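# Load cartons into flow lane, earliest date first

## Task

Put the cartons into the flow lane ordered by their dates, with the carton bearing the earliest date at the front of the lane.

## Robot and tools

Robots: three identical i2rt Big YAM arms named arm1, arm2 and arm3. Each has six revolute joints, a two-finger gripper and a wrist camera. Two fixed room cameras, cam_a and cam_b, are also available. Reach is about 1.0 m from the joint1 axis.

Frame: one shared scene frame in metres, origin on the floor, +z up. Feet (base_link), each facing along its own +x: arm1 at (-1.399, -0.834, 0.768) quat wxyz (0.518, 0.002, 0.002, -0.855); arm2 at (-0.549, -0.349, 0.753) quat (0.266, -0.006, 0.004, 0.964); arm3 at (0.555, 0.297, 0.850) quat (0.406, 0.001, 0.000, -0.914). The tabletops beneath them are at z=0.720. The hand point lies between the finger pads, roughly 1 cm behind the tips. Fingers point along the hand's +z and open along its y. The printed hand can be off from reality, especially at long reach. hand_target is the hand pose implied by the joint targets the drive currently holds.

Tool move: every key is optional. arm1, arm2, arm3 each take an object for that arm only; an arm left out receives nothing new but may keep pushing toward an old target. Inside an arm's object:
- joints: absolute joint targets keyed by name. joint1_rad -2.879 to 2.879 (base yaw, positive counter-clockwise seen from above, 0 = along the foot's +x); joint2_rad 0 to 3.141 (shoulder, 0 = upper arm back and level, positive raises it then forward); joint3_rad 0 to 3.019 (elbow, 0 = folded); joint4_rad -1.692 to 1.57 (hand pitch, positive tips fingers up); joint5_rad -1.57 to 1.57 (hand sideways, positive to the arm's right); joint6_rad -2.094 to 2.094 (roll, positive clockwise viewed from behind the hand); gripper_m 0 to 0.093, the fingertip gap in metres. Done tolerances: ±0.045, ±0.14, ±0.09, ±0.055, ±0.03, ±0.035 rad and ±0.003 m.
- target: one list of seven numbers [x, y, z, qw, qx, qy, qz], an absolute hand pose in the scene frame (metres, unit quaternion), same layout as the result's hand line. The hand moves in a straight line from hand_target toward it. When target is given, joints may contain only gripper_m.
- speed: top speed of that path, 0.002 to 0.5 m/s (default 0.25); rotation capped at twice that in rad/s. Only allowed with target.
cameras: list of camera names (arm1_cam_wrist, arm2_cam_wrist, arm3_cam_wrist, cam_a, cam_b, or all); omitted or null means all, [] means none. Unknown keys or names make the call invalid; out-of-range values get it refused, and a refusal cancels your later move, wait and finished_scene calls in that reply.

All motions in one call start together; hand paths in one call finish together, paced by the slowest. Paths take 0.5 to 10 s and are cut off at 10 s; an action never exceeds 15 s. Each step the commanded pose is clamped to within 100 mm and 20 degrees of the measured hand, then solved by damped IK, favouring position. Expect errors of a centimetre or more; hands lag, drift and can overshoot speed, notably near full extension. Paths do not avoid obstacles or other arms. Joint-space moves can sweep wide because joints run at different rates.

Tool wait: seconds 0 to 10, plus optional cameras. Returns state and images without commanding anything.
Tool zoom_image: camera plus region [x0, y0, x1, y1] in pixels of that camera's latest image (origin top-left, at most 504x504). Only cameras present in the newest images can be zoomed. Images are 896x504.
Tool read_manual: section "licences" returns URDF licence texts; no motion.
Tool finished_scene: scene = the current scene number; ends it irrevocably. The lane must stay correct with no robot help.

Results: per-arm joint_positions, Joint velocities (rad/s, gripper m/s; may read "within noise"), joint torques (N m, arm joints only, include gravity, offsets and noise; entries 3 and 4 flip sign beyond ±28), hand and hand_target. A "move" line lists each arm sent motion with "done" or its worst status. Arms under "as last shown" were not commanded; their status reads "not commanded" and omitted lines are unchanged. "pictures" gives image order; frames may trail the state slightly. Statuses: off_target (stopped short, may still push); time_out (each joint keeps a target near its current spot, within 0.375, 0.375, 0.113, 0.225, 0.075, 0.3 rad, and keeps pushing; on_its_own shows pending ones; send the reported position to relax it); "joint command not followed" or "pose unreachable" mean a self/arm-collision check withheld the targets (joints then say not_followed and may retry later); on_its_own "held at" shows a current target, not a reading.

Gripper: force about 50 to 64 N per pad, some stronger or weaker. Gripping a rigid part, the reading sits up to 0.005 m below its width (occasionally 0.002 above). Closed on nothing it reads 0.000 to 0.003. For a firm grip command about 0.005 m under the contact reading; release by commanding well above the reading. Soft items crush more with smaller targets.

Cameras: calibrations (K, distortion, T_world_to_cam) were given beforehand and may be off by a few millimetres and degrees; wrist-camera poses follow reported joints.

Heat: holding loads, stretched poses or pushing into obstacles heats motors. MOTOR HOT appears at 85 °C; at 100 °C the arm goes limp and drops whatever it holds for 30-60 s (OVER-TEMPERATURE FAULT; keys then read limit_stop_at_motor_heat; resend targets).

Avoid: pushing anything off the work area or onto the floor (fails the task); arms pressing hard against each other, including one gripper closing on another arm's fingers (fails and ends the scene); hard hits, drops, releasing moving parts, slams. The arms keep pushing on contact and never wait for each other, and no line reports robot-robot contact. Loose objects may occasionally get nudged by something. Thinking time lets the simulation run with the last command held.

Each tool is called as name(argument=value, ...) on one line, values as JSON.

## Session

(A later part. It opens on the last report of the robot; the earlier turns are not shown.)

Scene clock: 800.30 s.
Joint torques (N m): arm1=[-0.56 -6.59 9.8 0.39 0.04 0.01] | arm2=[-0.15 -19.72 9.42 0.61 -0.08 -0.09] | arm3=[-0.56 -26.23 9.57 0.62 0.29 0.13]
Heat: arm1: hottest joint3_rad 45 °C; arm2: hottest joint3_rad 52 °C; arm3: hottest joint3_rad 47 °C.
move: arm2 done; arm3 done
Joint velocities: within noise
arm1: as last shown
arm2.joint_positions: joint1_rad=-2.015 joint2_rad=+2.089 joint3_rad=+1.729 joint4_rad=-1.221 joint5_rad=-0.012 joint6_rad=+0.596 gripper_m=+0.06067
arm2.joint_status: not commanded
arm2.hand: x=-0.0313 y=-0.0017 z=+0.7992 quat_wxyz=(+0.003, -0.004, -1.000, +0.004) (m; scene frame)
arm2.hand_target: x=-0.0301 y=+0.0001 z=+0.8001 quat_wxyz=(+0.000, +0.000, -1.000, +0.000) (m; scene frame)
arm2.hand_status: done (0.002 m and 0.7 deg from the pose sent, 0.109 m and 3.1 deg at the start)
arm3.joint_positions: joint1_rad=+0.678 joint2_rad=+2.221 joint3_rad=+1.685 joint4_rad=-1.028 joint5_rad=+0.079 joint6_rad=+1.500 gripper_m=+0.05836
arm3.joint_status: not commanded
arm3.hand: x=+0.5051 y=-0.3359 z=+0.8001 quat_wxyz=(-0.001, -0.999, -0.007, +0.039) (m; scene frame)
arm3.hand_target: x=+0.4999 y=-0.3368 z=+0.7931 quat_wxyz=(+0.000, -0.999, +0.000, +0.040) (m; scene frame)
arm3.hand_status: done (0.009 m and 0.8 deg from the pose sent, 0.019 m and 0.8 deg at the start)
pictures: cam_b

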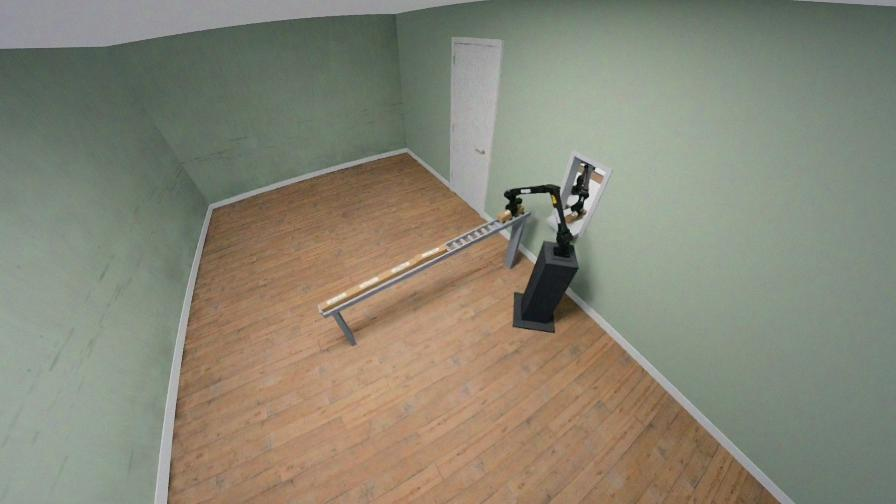

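move(arm3={"target": [0.50, -0.337, 0.786, 0, -0.9992, 0, 0.0401], "speed": 0.05}, arm2={"target": [-0.03, 0.0, 0.778, 0, 0, -1, 0], "speed": 0.05}, cameras=[])

move(arm3={"joints": {"gripper_m": 0.08}}, arm2={"joints": {"gripper_m": 0.093}}, cameras=["arm3_cam_wrist"])

move(arm3={"target": [0.50, -0.336, 0.93, 0, -0.9992, 0, 0.0401], "speed": 0.2}, arm2={"target": [-0.03, 0.0, 0.92, 0, 0, -1, 0], "speed": 0.25}, cameras=["arm3_cam_wrist", "cam_b"])

Scene clock: 805.97 s.
Joint torques (N m): arm1=[-0.56 -6.59 9.81 0.39 0.04 0.01] | arm2=[-0.09 -19.84 8.69 0.61 -0.09 -0.1] | arm3=[-0.67 -26.23 9.26 0.59 0.3 0.12]
Heat: arm1: hottest joint3_rad 45 °C; arm2: hottest joint3_rad 52 °C; arm3: hottest joint3_rad 47 °C.
move: arm2 done; arm3 done
Joint velocities: within noise
arm1.joint_positions: joint1_rad=+0.616 joint2_rad=+1.002 joint3_rad=+1.196 joint4_rad=-1.420 joint5_rad=+0.005 joint6_rad=-0.013 gripper_m=+0.09297
arm1.joint_status: not commanded
arm1.hand: x=-1.3557 y=-1.1658 z=+1.0941 quat_wxyz=(-0.126, -0.644, -0.746, +0.112) (m; scene frame)
arm1.hand_target: x=-1.3612 y=-1.1647 z=+1.0961 quat_wxyz=(-0.124, -0.649, -0.742, +0.113) (m; scene frame)
arm1.hand_status: not commanded
arm2.joint_positions: joint1_rad=-2.015 joint2_rad=+2.101 joint3_rad=+1.710 joint4_rad=-1.174 joint5_rad=-0.012 joint6_rad=+0.596 gripper_m=+0.06067
arm2.joint_status: not commanded
arm2.hand: x=-0.0286 y=-0.0002 z=+0.7855 quat_wxyz=(-0.004, -0.004, -1.000, -0.001) (m; scene frame)
arm2.hand_target: x=-0.0301 y=+0.0000 z=+0.7780 quat_wxyz=(+0.000, +0.000, -1.000, +0.000) (m; scene frame)
arm2.hand_status: done (0.008 m and 0.6 deg from the pose sent, 0.021 m and 0.8 deg at the start)
arm3.joint_positions: joint1_rad=+0.678 joint2_rad=+2.232 joint3_rad=+1.685 joint4_rad=-1.016 joint5_rad=+0.079 joint6_rad=+1.500 gripper_m=+0.05836
arm3.joint_status: not commanded
arm3.hand: x=+0.5051 y=-0.3371 z=+0.7938 quat_wxyz=(-0.002, -0.999, -0.007, +0.039) (m; scene frame)
arm3.hand_target: x=+0.5000 y=-0.3368 z=+0.7860 quat_wxyz=(+0.000, -0.999, +0.000, +0.040) (m; scene frame)
arm3.hand_status: done (0.009 m and 0.9 deg from the pose sent, 0.015 m and 0.8 deg at the start)
pictures: none
No camera images: "cameras" was empty.

Scene clock: 806.63 s.
Joint torques (N m): arm1=[-0.56 -6.53 9.8 0.39 0.04 0.01] | arm2=[-0.15 -19.66 9.14 0.62 -0.05 -0.09] | arm3=[-0.44 -26.52 9.29 0.58 0.25 0.13]
Heat: arm1: hottest joint3_rad 45 °C; arm2: hottest joint3_rad 52 °C; arm3: hottest joint3_rad 47 °C.
move: arm2 done; arm3 done
Joint velocities: within noise
arm1: as last shown
arm2.joint_positions: joint1_rad=-2.015 joint2_rad=+2.101 joint3_rad=+1.710 joint4_rad=-1.174 joint5_rad=-0.013 joint6_rad=+0.596 gripper_m=+0.09287
arm2.joint_status: all done
arm2.hand: x=-0.0287 y=-0.0001 z=+0.7855 quat_wxyz=(-0.003, -0.004, -1.000, -0.001) (m; scene frame)
arm2.hand_target: x=-0.0301 y=+0.0000 z=+0.7780 quat_wxyz=(+0.000, +0.000, -1.000, +0.000) (m; scene frame)
arm2.hand_status: not commanded
arm3.joint_positions: joint1_rad=+0.678 joint2_rad=+2.232 joint3_rad=+1.685 joint4_rad=-1.015 joint5_rad=+0.080 joint6_rad=+1.501 gripper_m=+0.07989
arm3.joint_status: all done
arm3.hand: x=+0.5049 y=-0.3374 z=+0.7938 quat_wxyz=(-0.002, -0.999, -0.006, +0.039) (m; scene frame)
arm3.hand_target: x=+0.5000 y=-0.3368 z=+0.7860 quat_wxyz=(+0.000, -0.999, +0.000, +0.040) (m; scene frame)
arm3.hand_status: not commanded
pictures: arm3_cam_wrist
camera_calibration:
arm3_cam_wrist: T_world_to_cam=[[0.00238326, 0.999967, -0.00780924, 0.343213], [0.847244, 0.00212913, 0.5312, -0.846915], [0.531199, -0.00788232, -0.847211, 0.524717], [0, 0, 0, 1]] pos_world=[0.437996, -0.337262, 0.897107]

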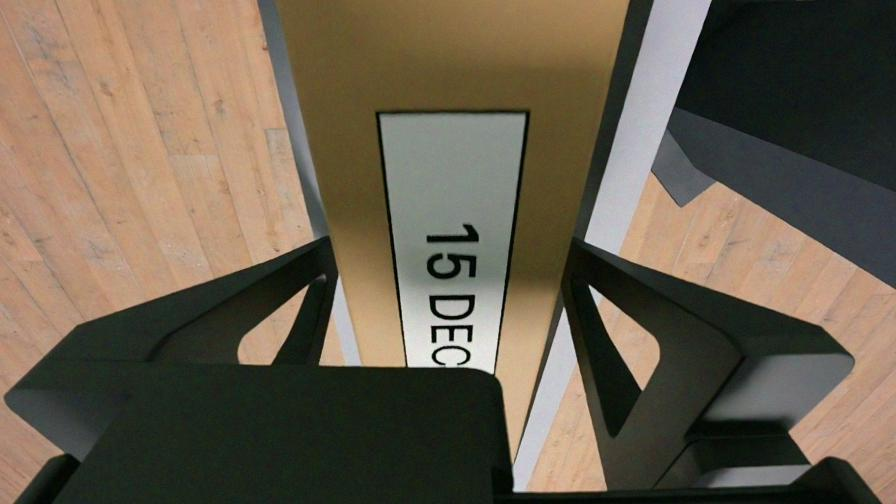

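Scene clock: 808.17 s.
Joint torques (N m): arm1=[-0.62 -6.53 9.8 0.4 0.04 0.01] | arm2=[-0.38 -17.03 14.23 -0.17 -0.04 -0.11] | arm3=[-0.38 -25.52 14.09 -0.03 0.27 0.13]
Heat: arm1: hottest joint3_rad 45 °C; arm2: hottest joint3_rad 52 °C; arm3: hottest joint3_rad 47 °C.
move: arm2 off_target; arm3 off_target
Joint velocities: within noise
arm1: as last shown
arm2.joint_positions: joint1_rad=-2.015 joint2_rad=+1.988 joint3_rad=+1.870 joint4_rad=-1.477 joint5_rad=-0.013 joint6_rad=+0.596 gripper_m=+0.09294
arm2.joint_status: not commanded
arm2.hand: x=-0.0428 y=-0.0072 z=+0.9122 quat_wxyz=(+0.009, -0.004, -1.000, +0.007) (m; scene frame)
arm2.hand_target: x=-0.0306 y=-0.0003 z=+0.9201 quat_wxyz=(-0.001, +0.000, -1.000, +0.000) (m; scene frame)
arm2.hand_status: off_target (0.017 m and 1.4 deg from the pose sent, 0.135 m and 0.6 deg at the start)
arm3.joint_positions: joint1_rad=+0.678 joint2_rad=+2.069 joint3_rad=+1.769 joint4_rad=-1.285 joint5_rad=+0.080 joint6_rad=+1.501 gripper_m=+0.07994
arm3.joint_status: not commanded
arm3.hand: x=+0.5054 y=-0.3246 z=+0.9225 quat_wxyz=(+0.010, -0.999, -0.007, +0.038) (m; scene frame)
arm3.hand_target: x=+0.5000 y=-0.3355 z=+0.9301 quat_wxyz=(+0.000, -0.999, +0.000, +0.040) (m; scene frame)
arm3.hand_status: off_target (0.015 m and 1.4 deg from the pose sent, 0.136 m and 0.8 deg at the start)
pictures: arm3_cam_wrist, cam_b
camera_calibration:
arm3_cam_wrist: T_world_to_cam=[[0.00231984, 0.999872, 0.0158435, 0.309657], [0.846547, -0.0103973, 0.532213, -0.920288], [0.532309, 0.0121776, -0.846462, 0.638825], [0, 0, 0, 1]] pos_world=[0.438296, -0.326965, 1.02562]

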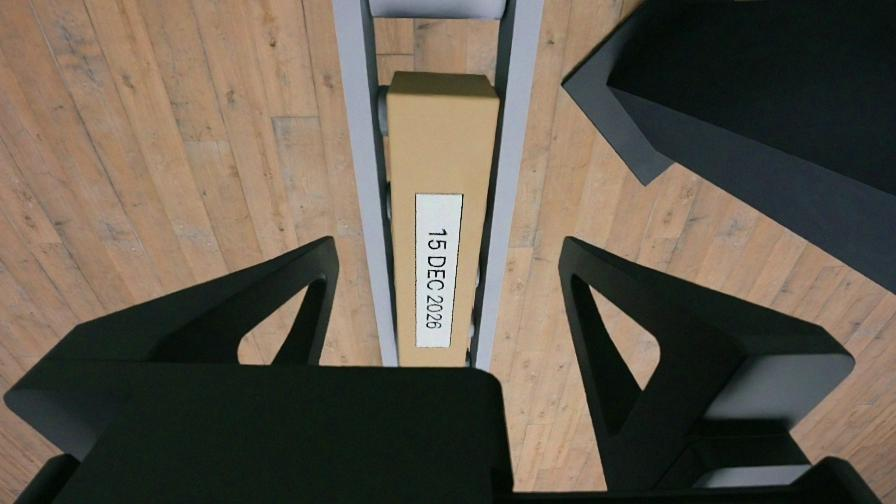

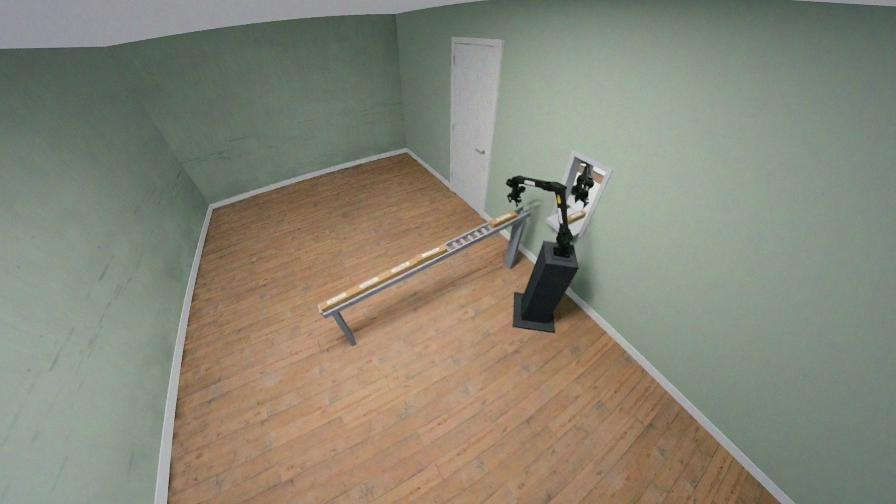

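move(arm2={"target": [-0.20, -0.115, 0.92, 0, 0, -1, 0], "speed": 0.3}, arm3={"target": [0.22, 0.02, 0.96, 0, -1, 0, 0], "speed": 0.3, "joints": {"gripper_m": 0.093}}, cameras=[])

move(arm2={"joints": {"joint1_rad": 0.0, "joint2_rad": 1.384, "joint3_rad": 1.3325, "joint4_rad": -1.15, "joint5_rad": 0, "joint6_rad": 0}}, arm3={"target": [-0.068, 0.002, 0.87, 0, -1, 0, 0], "speed": 0.25}, cameras=["arm3_cam_wrist"])

move(arm3={"target": [-0.070, -0.005, 0.752, 0, -1, 0, 0], "speed": 0.12}, cameras=["arm3_cam_wrist"])

Scene clock: 817.00 s.
Joint torques (N m): arm1=[-0.56 -6.59 9.78 0.39 0.04 0.01] | arm2=[-0.62 -11.22 8.57 0.69 -0.05 -0.12] | arm3=[0.15 -17.2 10.18 0.12 -0.02 -0.02]
Heat: arm1: hottest joint3_rad 45 °C; arm2: hottest joint3_rad 54 °C; arm3: hottest joint3_rad 47 °C.
move: arm2 done; arm3 done
Joint velocities: within noise
arm1: as last shown
arm2.joint_positions: joint1_rad=-2.015 joint2_rad=+1.475 joint3_rad=+1.218 joint4_rad=-1.312 joint5_rad=-0.013 joint6_rad=+0.592 gripper_m=+0.09294
arm2.joint_status: not commanded
arm2.hand: x=-0.1991 y=-0.1111 z=+0.9248 quat_wxyz=(-0.002, -0.002, -1.000, +0.000) (m; scene frame)
arm2.hand_target: x=-0.2001 y=-0.1149 z=+0.9200 quat_wxyz=(+0.000, +0.000, -1.000, +0.000) (m; scene frame)
arm2.hand_status: done (0.006 m and 0.3 deg from the pose sent, 0.191 m and 1.4 deg at the start)
arm3.joint_positions: joint1_rad=-0.141 joint2_rad=+1.563 joint3_rad=+1.140 joint4_rad=-1.147 joint5_rad=+0.004 joint6_rad=+0.703 gripper_m=+0.09290
arm3.joint_status: all done
arm3.hand: x=+0.2192 y=+0.0194 z=+0.9567 quat_wxyz=(+0.001, -1.000, +0.004, +0.001) (m; scene frame)
arm3.hand_target: x=+0.2200 y=+0.0200 z=+0.9599 quat_wxyz=(+0.000, -1.000, +0.000, +0.000) (m; scene frame)
arm3.hand_status: done (0.003 m and 0.5 deg from the pose sent, 0.449 m and 4.6 deg at the start)
pictures: none
No camera images: "cameras" was empty.

Scene clock: 819.27 s.
Joint torques (N m): arm1=[-0.62 -6.48 9.78 0.38 0.03 0] | arm2=[0.26 -10.64 13.7 1.02 0.01 -0.11] | arm3=[-0.09 -26.34 14.82 -0.02 -0.03 -0.02]
Heat: arm1: hottest joint3_rad 45 °C; arm2: hottest joint3_rad 54 °C; arm3: hottest joint3_rad 47 °C.
move: arm2 done; arm3 off_target
Joint velocities: within noise
arm1: as last shown
arm2.joint_positions: joint1_rad=-0.004 joint2_rad=+1.384 joint3_rad=+1.294 joint4_rad=-1.151 joint5_rad=-0.001 joint6_rad=+0.009 gripper_m=+0.09298
arm2.joint_status: all done
arm2.hand: x=-0.9601 y=-0.0990 z=+0.9946 quat_wxyz=(-0.039, +0.950, -0.270, -0.152) (m; scene frame)
arm2.hand_target: x=-0.9699 y=-0.0946 z=+1.0125 quat_wxyz=(-0.045, +0.948, -0.263, -0.171) (m; scene frame)
arm2.hand_status: not commanded
arm3.joint_positions: joint1_rad=-0.390 joint2_rad=+2.250 joint3_rad=+1.956 joint4_rad=-1.279 joint5_rad=+0.003 joint6_rad=+0.452 gripper_m=+0.09290
arm3.joint_status: not commanded
arm3.hand: x=-0.0571 y=+0.0057 z=+0.8749 quat_wxyz=(+0.002, -1.000, +0.003, -0.001) (m; scene frame)
arm3.hand_target: x=-0.0676 y=+0.0022 z=+0.8702 quat_wxyz=(+0.000, -1.000, +0.000, +0.001) (m; scene frame)
arm3.hand_status: off_target (0.012 m and 0.4 deg from the pose sent, 0.301 m and 0.5 deg at the start)
pictures: arm3_cam_wrist
camera_calibration:
arm3_cam_wrist: T_world_to_cam=[[0.021476, 0.999768, 0.00151682, -0.00494436], [0.801785, -0.0181294, 0.597338, -0.474836], [0.597227, -0.0116123, -0.801988, 0.85885], [0, 0, 0, 1]] pos_world=[-0.132106, 0.00630792, 0.972433]

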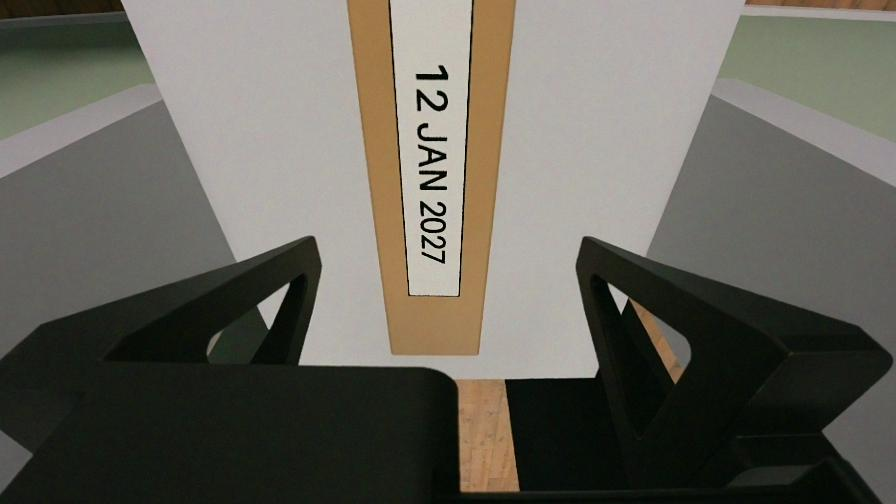

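Scene clock: 820.97 s.
Joint torques (N m): arm1=[-0.62 -6.53 9.78 0.39 0.04 0.01] | arm2=[0.26 -10.58 13.72 1.03 0.01 -0.11] | arm3=[0.38 -27.99 10.66 0.77 -0.03 0.05]
Heat: arm1: hottest joint3_rad 45 °C; arm2: hottest joint3_rad 54 °C; arm3: hottest joint3_rad 47 °C.
move: arm3 off_target
Joint velocities: within noise
arm1, arm2: as last shown
arm3.joint_positions: joint1_rad=-0.390 joint2_rad=+2.405 joint3_rad=+1.948 joint4_rad=-1.101 joint5_rad=+0.003 joint6_rad=+0.452 gripper_m=+0.09290
arm3.joint_status: not commanded
arm3.hand: x=-0.0716 y=-0.0013 z=+0.7690 quat_wxyz=(-0.001, -1.000, +0.003, +0.005) (m; scene frame)
arm3.hand_target: x=-0.0695 y=-0.0048 z=+0.7522 quat_wxyz=(+0.000, -1.000, +0.000, +0.000) (m; scene frame)
arm3.hand_status: off_target (0.017 m and 0.7 deg from the pose sent, 0.124 m and 0.4 deg at the start)
pictures: arm3_cam_wrist
camera_calibration:
arm3_cam_wrist: T_world_to_cam=[[0.0214189, 0.999758, -0.0050649, 0.00759454], [0.809565, -0.0143711, 0.586854, -0.391551], [0.586639, -0.0166701, -0.809677, 0.787582], [0, 0, 0, 1]] pos_world=[-0.145203, -0.0000906379, 0.867509]

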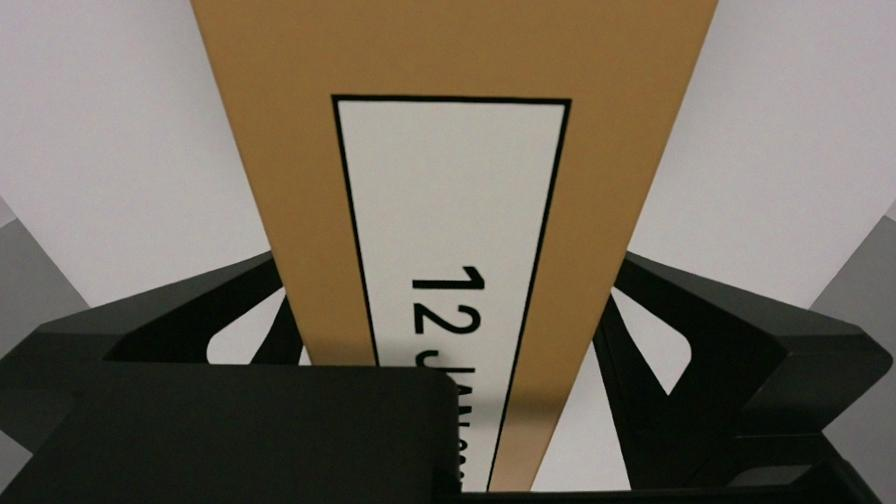

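move(arm3={"joints": {"gripper_m": 0.04}}, cameras=[])

move(arm3={"target": [-0.06, 0.0, 0.96, 0, -1, 0, 0], "speed": 0.3}, cameras=[])

move(arm3={"target": [0.22, 0.01, 0.97, 0, -1, 0, 0], "speed": 0.35}, cameras=[])

move(arm3={"target": [0.50, -0.35, 0.87, 0, -0.9992, 0, 0.0401], "speed": 0.35}, cameras=["arm3_cam_wrist", "cam_b"])

Scene clock: 825.90 s.
Joint torques (N m): arm1=[-0.56 -6.59 9.78 0.4 0.04 0.01] | arm2=[0.21 -10.64 13.71 1.03 0 -0.11] | arm3=[0.38 -27.63 10.66 0.7 0.03 0.05]
Heat: arm1: hottest joint3_rad 45 °C; arm2: hottest joint3_rad 55 °C; arm3: hottest joint3_rad 47 °C.
move: arm3 off_target
Joint velocities: within noise
arm1, arm2: as last shown
arm2.hand_target: x=-0.9699 y=-0.0946 z=+1.0126 quat_wxyz=(-0.045, +0.948, -0.263, -0.171) (m; scene frame)
arm3.joint_positions: joint1_rad=-0.390 joint2_rad=+2.405 joint3_rad=+1.948 joint4_rad=-1.101 joint5_rad=+0.002 joint6_rad=+0.453 gripper_m=+0.05826
arm3.joint_status: gripper_m off_target (ended at +0.05829, target +0.04000)
arm3.hand: x=-0.0716 y=-0.0015 z=+0.7690 quat_wxyz=(-0.002, -1.000, +0.003, +0.005) (m; scene frame)
arm3.hand_target: x=-0.0695 y=-0.0048 z=+0.7522 quat_wxyz=(+0.000, -1.000, +0.000, +0.000) (m; scene frame)
arm3.hand_status: not commanded
pictures: none
No camera images: "cameras" was empty.

Scene clock: 827.57 s.
Joint torques (N m): arm1=[-0.62 -6.48 9.78 0.4 0.04 0.01] | arm2=[0.21 -10.64 13.71 1.02 0.01 -0.11] | arm3=[0.56 -29.04 16.12 -0.03 0.02 0.05]
Heat: arm1: hottest joint3_rad 45 °C; arm2: hottest joint3_rad 55 °C; arm3: hottest joint3_rad 47 °C.
move: arm3 off_target
Joint velocities: within noise
arm1, arm2: as last shown
arm2.hand_target: x=-0.9699 y=-0.0946 z=+1.0125 quat_wxyz=(-0.045, +0.948, -0.263, -0.171) (m; scene frame)
arm3.joint_positions: joint1_rad=-0.390 joint2_rad=+2.202 joint3_rad=+2.045 joint4_rad=-1.458 joint5_rad=+0.002 joint6_rad=+0.452 gripper_m=+0.05826
arm3.joint_status: not commanded
arm3.hand: x=-0.0471 y=+0.0103 z=+0.9393 quat_wxyz=(+0.011, -1.000, +0.003, -0.021) (m; scene frame)
arm3.hand_target: x=-0.0588 y=+0.0005 z=+0.9601 quat_wxyz=(+0.000, -1.000, +0.000, +0.000) (m; scene frame)
arm3.hand_status: off_target (0.027 m and 2.7 deg from the pose sent, 0.191 m and 0.7 deg at the start; pose on its path clipped on 9 of 50 steps)
pictures: none
No camera images: "cameras" was empty.

Scene clock: 829.43 s.
Joint torques (N m): arm1=[-0.5 -6.59 9.8 0.38 0.04 0.01] | arm2=[0.21 -10.58 13.7 1.02 0.01 -0.11] | arm3=[0.44 -18.96 10.32 0.55 0.18 0.14]
Heat: arm1: hottest joint3_rad 45 °C; arm2: hottest joint3_rad 55 °C; arm3: hottest joint3_rad 47 °C.
move: arm3 off_target
Joint velocities: within noise
arm1.joint_positions: joint1_rad=+0.616 joint2_rad=+1.002 joint3_rad=+1.196 joint4_rad=-1.420 joint5_rad=+0.005 joint6_rad=-0.013 gripper_m=+0.09297
arm1.joint_status: not commanded
arm1.hand: x=-1.3557 y=-1.1658 z=+1.0941 quat_wxyz=(-0.126, -0.644, -0.746, +0.112) (m; scene frame)
arm1.hand_target: x=-1.3612 y=-1.1647 z=+1.0961 quat_wxyz=(-0.124, -0.649, -0.742, +0.113) (m; scene frame)
arm1.hand_status: not commanded
arm2: as last shown
arm2.hand_target: x=-0.9699 y=-0.0946 z=+1.0126 quat_wxyz=(-0.045, +0.948, -0.263, -0.171) (m; scene frame)
arm3.joint_positions: joint1_rad=-0.131 joint2_rad=+1.583 joint3_rad=+1.174 joint4_rad=-1.192 joint5_rad=-0.002 joint6_rad=+0.703 gripper_m=+0.05826
arm3.joint_status: not commanded
arm3.hand: x=+0.2212 y=+0.0143 z=+0.9599 quat_wxyz=(+0.010, -1.000, -0.001, -0.013) (m; scene frame)
arm3.hand_target: x=+0.2200 y=+0.0101 z=+0.9701 quat_wxyz=(+0.000, -1.000, +0.000, +0.000) (m; scene frame)
arm3.hand_status: off_target (0.011 m and 1.9 deg from the pose sent, 0.269 m and 2.7 deg at the start)
pictures: none
No camera images: "cameras" was empty.

Scene clock: 831.90 s.
Joint torques (N m): arm1=[-0.5 -6.53 9.78 0.4 0.04 0.01] | arm2=[0.21 -10.52 13.72 1.01 0 -0.11] | arm3=[-0.5 -26.64 15.05 -0.09 0.26 0.17]
Heat: arm1: hottest joint3_rad 45 °C; arm2: hottest joint3_rad 55 °C; arm3: hottest joint3_rad 47 °C.
move: arm3 off_target
Joint velocities: within noise
arm1, arm2: as last shown
arm3.joint_positions: joint1_rad=+0.681 joint2_rad=+2.159 joint3_rad=+1.739 joint4_rad=-1.182 joint5_rad=+0.079 joint6_rad=+1.500 gripper_m=+0.05826
arm3.joint_status: not commanded
arm3.hand: x=+0.5067 y=-0.3305 z=+0.8569 quat_wxyz=(+0.018, -0.999, -0.009, +0.038) (m; scene frame)
arm3.hand_target: x=+0.5000 y=-0.3489 z=+0.8704 quat_wxyz=(+0.000, -0.999, +0.000, +0.040) (m; scene frame)
arm3.hand_status: off_target (0.024 m and 2.3 deg from the pose sent, 0.467 m and 6.2 deg at the start)
pictures: arm3_cam_wrist, cam_b
camera_calibration:
arm3_cam_wrist: T_world_to_cam=[[-0.00118866, 0.999456, 0.0329621, 0.303564], [0.845829, -0.0165789, 0.533197, -0.88907], [0.533453, 0.0285141, -0.845349, 0.586496], [0, 0, 0, 1]] pos_world=[0.439494, -0.334862, 0.959837]

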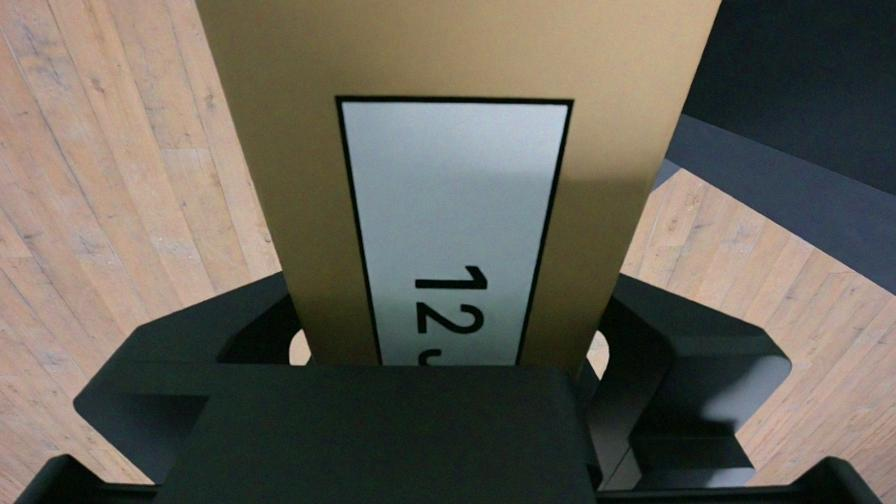

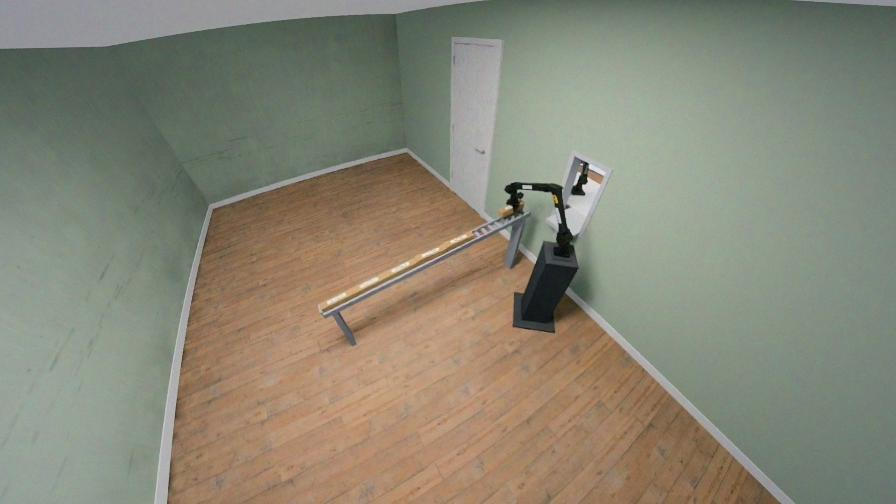

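move(arm3={"target": [0.50, -0.341, 0.815, 0, -0.9992, 0, 0.0401], "speed": 0.12}, cameras=[])

move(arm3={"target": [0.50, -0.336, 0.783, 0, -0.9992, 0, 0.0401], "speed": 0.05}, cameras=["cam_b"])

move(arm3={"joints": {"gripper_m": 0.08}}, cameras=["arm3_cam_wrist"])

move(arm3={"target": [0.50, -0.336, 0.93, 0, -0.9992, 0, 0.0401], "speed": 0.25}, cameras=["arm3_cam_wrist", "cam_b"])

Scene clock: 837.83 s.
Joint torques (N m): arm1=[-0.62 -6.59 9.8 0.4 0.04 0] | arm2=[0.21 -10.64 13.71 1.01 0 -0.11] | arm3=[-0.5 -27.63 10.14 0.58 0.28 0.14]
Heat: arm1: hottest joint3_rad 45 °C; arm2: hottest joint3_rad 56 °C; arm3: hottest joint3_rad 47 °C.
move: arm3 done
Joint velocities: within noise
arm1, arm2: as last shown
arm2.hand_target: x=-0.9699 y=-0.0946 z=+1.0125 quat_wxyz=(-0.045, +0.948, -0.263, -0.171) (m; scene frame)
arm3.joint_positions: joint1_rad=+0.681 joint2_rad=+2.210 joint3_rad=+1.709 joint4_rad=-1.076 joint5_rad=+0.079 joint6_rad=+1.501 gripper_m=+0.05826
arm3.joint_status: not commanded
arm3.hand: x=+0.5064 y=-0.3366 z=+0.8149 quat_wxyz=(+0.006, -0.999, -0.008, +0.038) (m; scene frame)
arm3.hand_target: x=+0.5000 y=-0.3410 z=+0.8151 quat_wxyz=(+0.000, -0.999, +0.000, +0.040) (m; scene frame)
arm3.hand_status: done (0.008 m and 1.2 deg from the pose sent, 0.044 m and 2.3 deg at the start)
pictures: none
No camera images: "cameras" was empty.

Scene clock: 839.13 s.
Joint torques (N m): arm1=[-0.56 -6.53 9.78 0.39 0.04 0.01] | arm2=[0.21 -10.58 13.71 1.02 0 -0.11] | arm3=[-0.62 -26.81 9.55 0.58 0.27 0.14]
Heat: arm1: hottest joint3_rad 45 °C; arm2: hottest joint3_rad 56 °C; arm3: hottest joint3_rad 47 °C.
move: arm3 done
Joint velocities: within noise
arm1, arm2: as last shown
arm2.hand_target: x=-0.9699 y=-0.0946 z=+1.0126 quat_wxyz=(-0.045, +0.948, -0.263, -0.171) (m; scene frame)
arm3.joint_positions: joint1_rad=+0.681 joint2_rad=+2.237 joint3_rad=+1.676 joint4_rad=-1.008 joint5_rad=+0.079 joint6_rad=+1.501 gripper_m=+0.05826
arm3.joint_status: not commanded
arm3.hand: x=+0.5066 y=-0.3340 z=+0.7877 quat_wxyz=(+0.001, -0.999, -0.008, +0.039) (m; scene frame)
arm3.hand_target: x=+0.5000 y=-0.3360 z=+0.7832 quat_wxyz=(+0.000, -0.999, +0.000, +0.040) (m; scene frame)
arm3.hand_status: done (0.008 m and 0.9 deg from the pose sent, 0.032 m and 1.2 deg at the start)
pictures: cam_b

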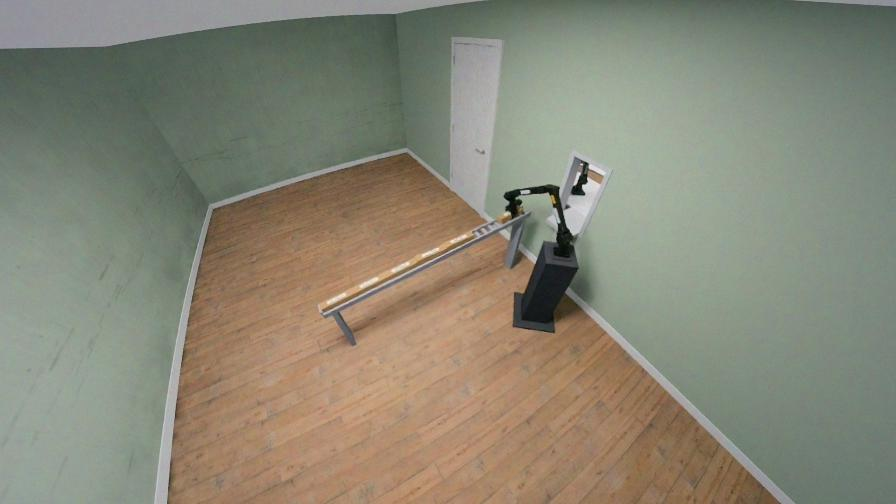

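Scene clock: 839.83 s.
Joint torques (N m): arm1=[-0.56 -6.59 9.78 0.4 0.04 0.01] | arm2=[0.21 -10.64 13.71 1.02 0 -0.11] | arm3=[-0.73 -26.17 9.78 1.18 0.23 0.11]
Heat: arm1: hottest joint3_rad 45 °C; arm2: hottest joint3_rad 56 °C; arm3: hottest joint3_rad 47 °C.
move: arm3 done
Joint velocities: within noise
arm1: as last shown
arm2.joint_positions: joint1_rad=-0.004 joint2_rad=+1.384 joint3_rad=+1.294 joint4_rad=-1.151 joint5_rad=-0.001 joint6_rad=+0.009 gripper_m=+0.09298
arm2.joint_status: not commanded
arm2.hand: x=-0.9601 y=-0.0990 z=+0.9946 quat_wxyz=(-0.039, +0.950, -0.270, -0.152) (m; scene frame)
arm2.hand_target: x=-0.9699 y=-0.0946 z=+1.0125 quat_wxyz=(-0.045, +0.948, -0.263, -0.171) (m; scene frame)
arm2.hand_status: not commanded
arm3.joint_positions: joint1_rad=+0.681 joint2_rad=+2.235 joint3_rad=+1.674 joint4_rad=-1.023 joint5_rad=+0.080 joint6_rad=+1.501 gripper_m=+0.07985
arm3.joint_status: all done
arm3.hand: x=+0.5067 y=-0.3295 z=+0.7881 quat_wxyz=(+0.009, -0.999, -0.008, +0.039) (m; scene frame)
arm3.hand_target: x=+0.5000 y=-0.3358 z=+0.7830 quat_wxyz=(+0.000, -0.999, +0.000, +0.040) (m; scene frame)
arm3.hand_status: not commanded
pictures: arm3_cam_wrist
camera_calibration:
arm3_cam_wrist: T_world_to_cam=[[-0.0000009558, 0.999875, 0.0158209, 0.317819], [0.846973, -0.00841013, 0.531569, -0.849001], [0.531636, 0.0134004, -0.846867, 0.525523], [0, 0, 0, 1]] pos_world=[0.439695, -0.331962, 0.891323]

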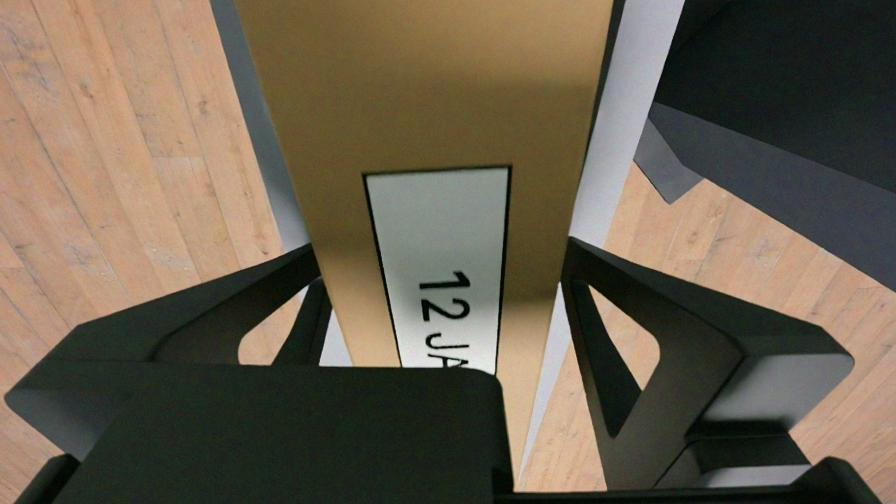

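Scene clock: 841.30 s.
Joint torques (N m): arm1=[-0.56 -6.53 9.78 0.36 0.04 0] | arm2=[0.21 -10.58 13.71 1.02 0 -0.11] | arm3=[-0.73 -24.64 13.75 -0.06 0.24 0.14]
Heat: arm1: hottest joint3_rad 45 °C; arm2: hottest joint3_rad 56 °C; arm3: hottest joint3_rad 47 °C.
move: arm3 off_target
Joint velocities: within noise
arm1, arm2: as last shown
arm3.joint_positions: joint1_rad=+0.681 joint2_rad=+2.060 joint3_rad=+1.772 joint4_rad=-1.285 joint5_rad=+0.080 joint6_rad=+1.501 gripper_m=+0.07994
arm3.joint_status: not commanded
arm3.hand: x=+0.5065 y=-0.3265 z=+0.9290 quat_wxyz=(+0.003, -0.999, -0.008, +0.039) (m; scene frame)
arm3.hand_target: x=+0.5000 y=-0.3356 z=+0.9299 quat_wxyz=(+0.000, -0.999, +0.000, +0.040) (m; scene frame)
arm3.hand_status: off_target (0.012 m and 1.0 deg from the pose sent, 0.142 m and 1.4 deg at the start)
pictures: arm3_cam_wrist, cam_b
camera_calibration:
arm3_cam_wrist: T_world_to_cam=[[0.0000604741, 0.999993, 0.00366334, 0.32395], [0.847277, -0.00199702, 0.531147, -0.921371], [0.531151, 0.00307174, -0.847272, 0.642082], [0, 0, 0, 1]] pos_world=[0.439595, -0.32776, 1.03221]

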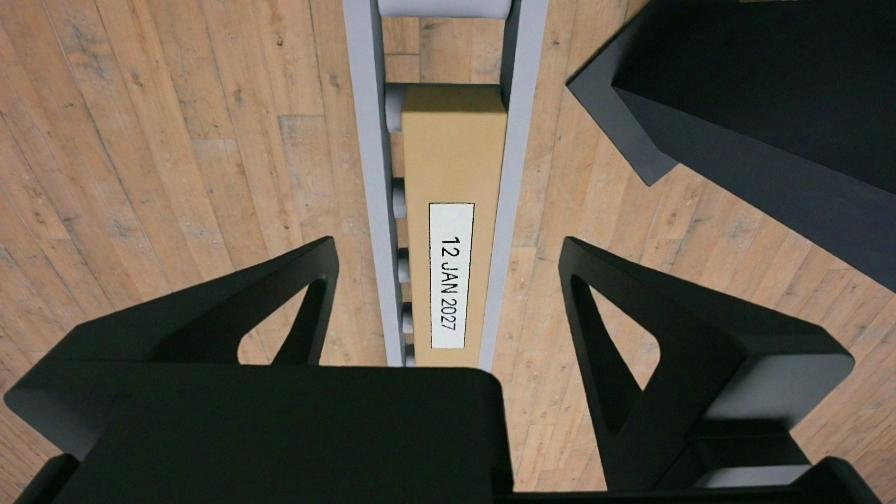

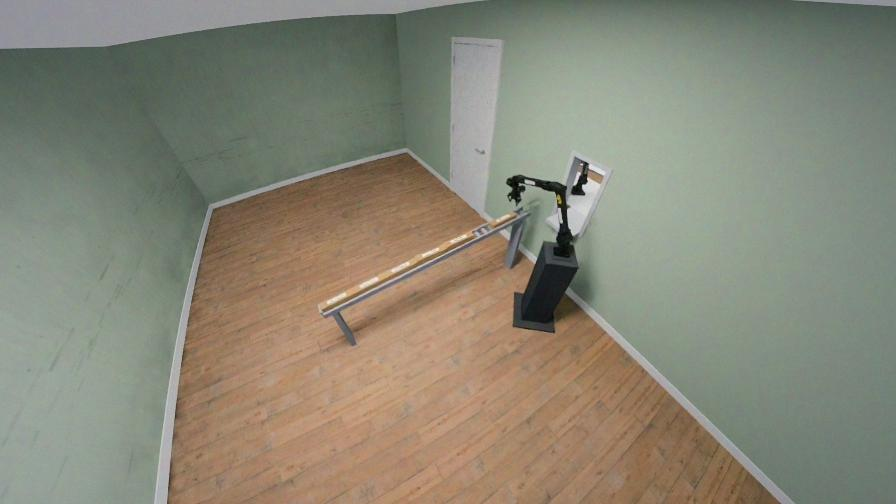

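wait(seconds=1, cameras=["cam_b", "cam_a"])

zoom_image(camera="cam_b", region=[400, 190, 560, 290])

Scene clock: 885.90 s.
Joint torques (N m): arm1=[-0.56 -6.53 9.78 0.39 0.04 0.01] | arm2=[0.21 -10.58 13.71 1.02 0 -0.11] | arm3=[-0.73 -24.82 13.72 -0.02 0.23 0.13]
Heat: arm1: hottest joint3_rad 45 °C; arm2: hottest joint3_rad 59 °C; arm3: hottest joint3_rad 46 °C.
Joint velocities: within noise
arm1.joint_positions: joint1_rad=+0.616 joint2_rad=+1.002 joint3_rad=+1.196 joint4_rad=-1.420 joint5_rad=+0.005 joint6_rad=-0.013 gripper_m=+0.09297
arm1.joint_status: not commanded
arm1.hand: x=-1.3557 y=-1.1658 z=+1.0941 quat_wxyz=(-0.126, -0.644, -0.746, +0.112) (m; scene frame)
arm1.hand_target: x=-1.3612 y=-1.1647 z=+1.0961 quat_wxyz=(-0.124, -0.649, -0.742, +0.113) (m; scene frame)
arm1.hand_status: not commanded
arm2.joint_positions: joint1_rad=-0.004 joint2_rad=+1.384 joint3_rad=+1.294 joint4_rad=-1.151 joint5_rad=-0.001 joint6_rad=+0.009 gripper_m=+0.09298
arm2.joint_status: not commanded
arm2.hand: x=-0.9601 y=-0.0990 z=+0.9946 quat_wxyz=(-0.039, +0.950, -0.270, -0.152) (m; scene frame)
arm2.hand_target: x=-0.9699 y=-0.0946 z=+1.0125 quat_wxyz=(-0.045, +0.948, -0.263, -0.171) (m; scene frame)
arm2.hand_status: not commanded
arm3.joint_positions: joint1_rad=+0.681 joint2_rad=+2.060 joint3_rad=+1.772 joint4_rad=-1.285 joint5_rad=+0.080 joint6_rad=+1.501 gripper_m=+0.07994
arm3.joint_status: not commanded
arm3.hand: x=+0.5065 y=-0.3265 z=+0.9290 quat_wxyz=(+0.003, -0.999, -0.008, +0.039) (m; scene frame)
arm3.hand_target: x=+0.5000 y=-0.3356 z=+0.9299 quat_wxyz=(+0.000, -0.999, +0.000, +0.040) (m; scene frame)
arm3.hand_status: off_target (0.012 m and 1.0 deg from the pose sent, 0.142 m and 1.4 deg at the start)
wait: 1.00 s; at rest from the start
pictures: cam_a, cam_b

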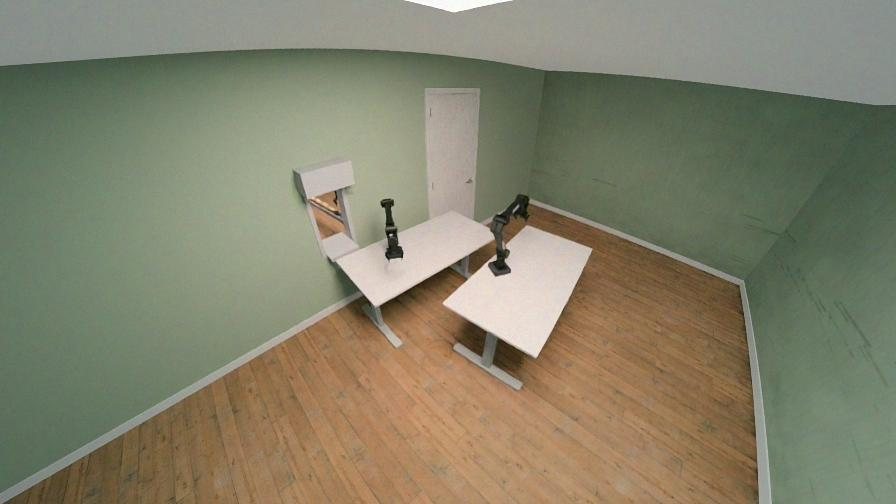

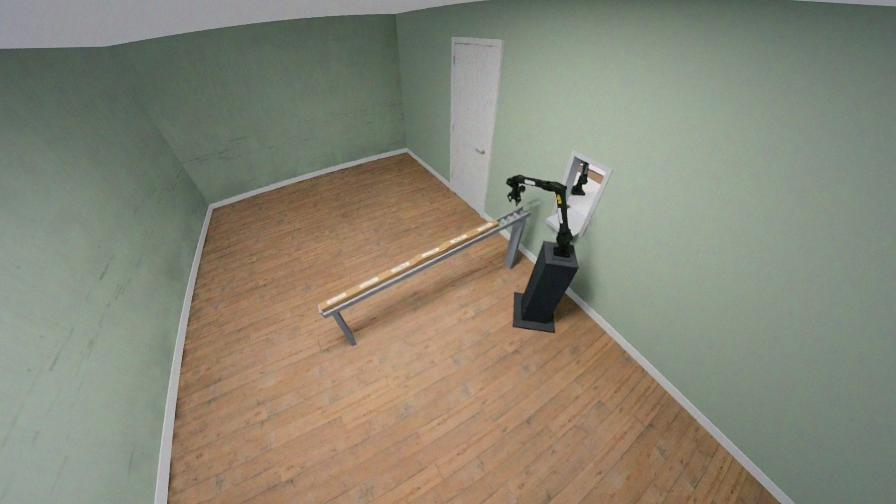

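Scaled by 3.150 from the camera's 896x504 image, which has a finer 1280x720 frame.

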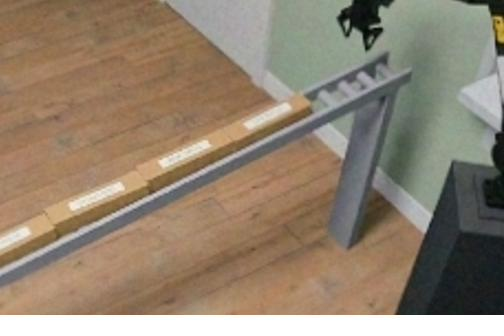

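finished_scene(scene=1)

The scene is finished: the task was done.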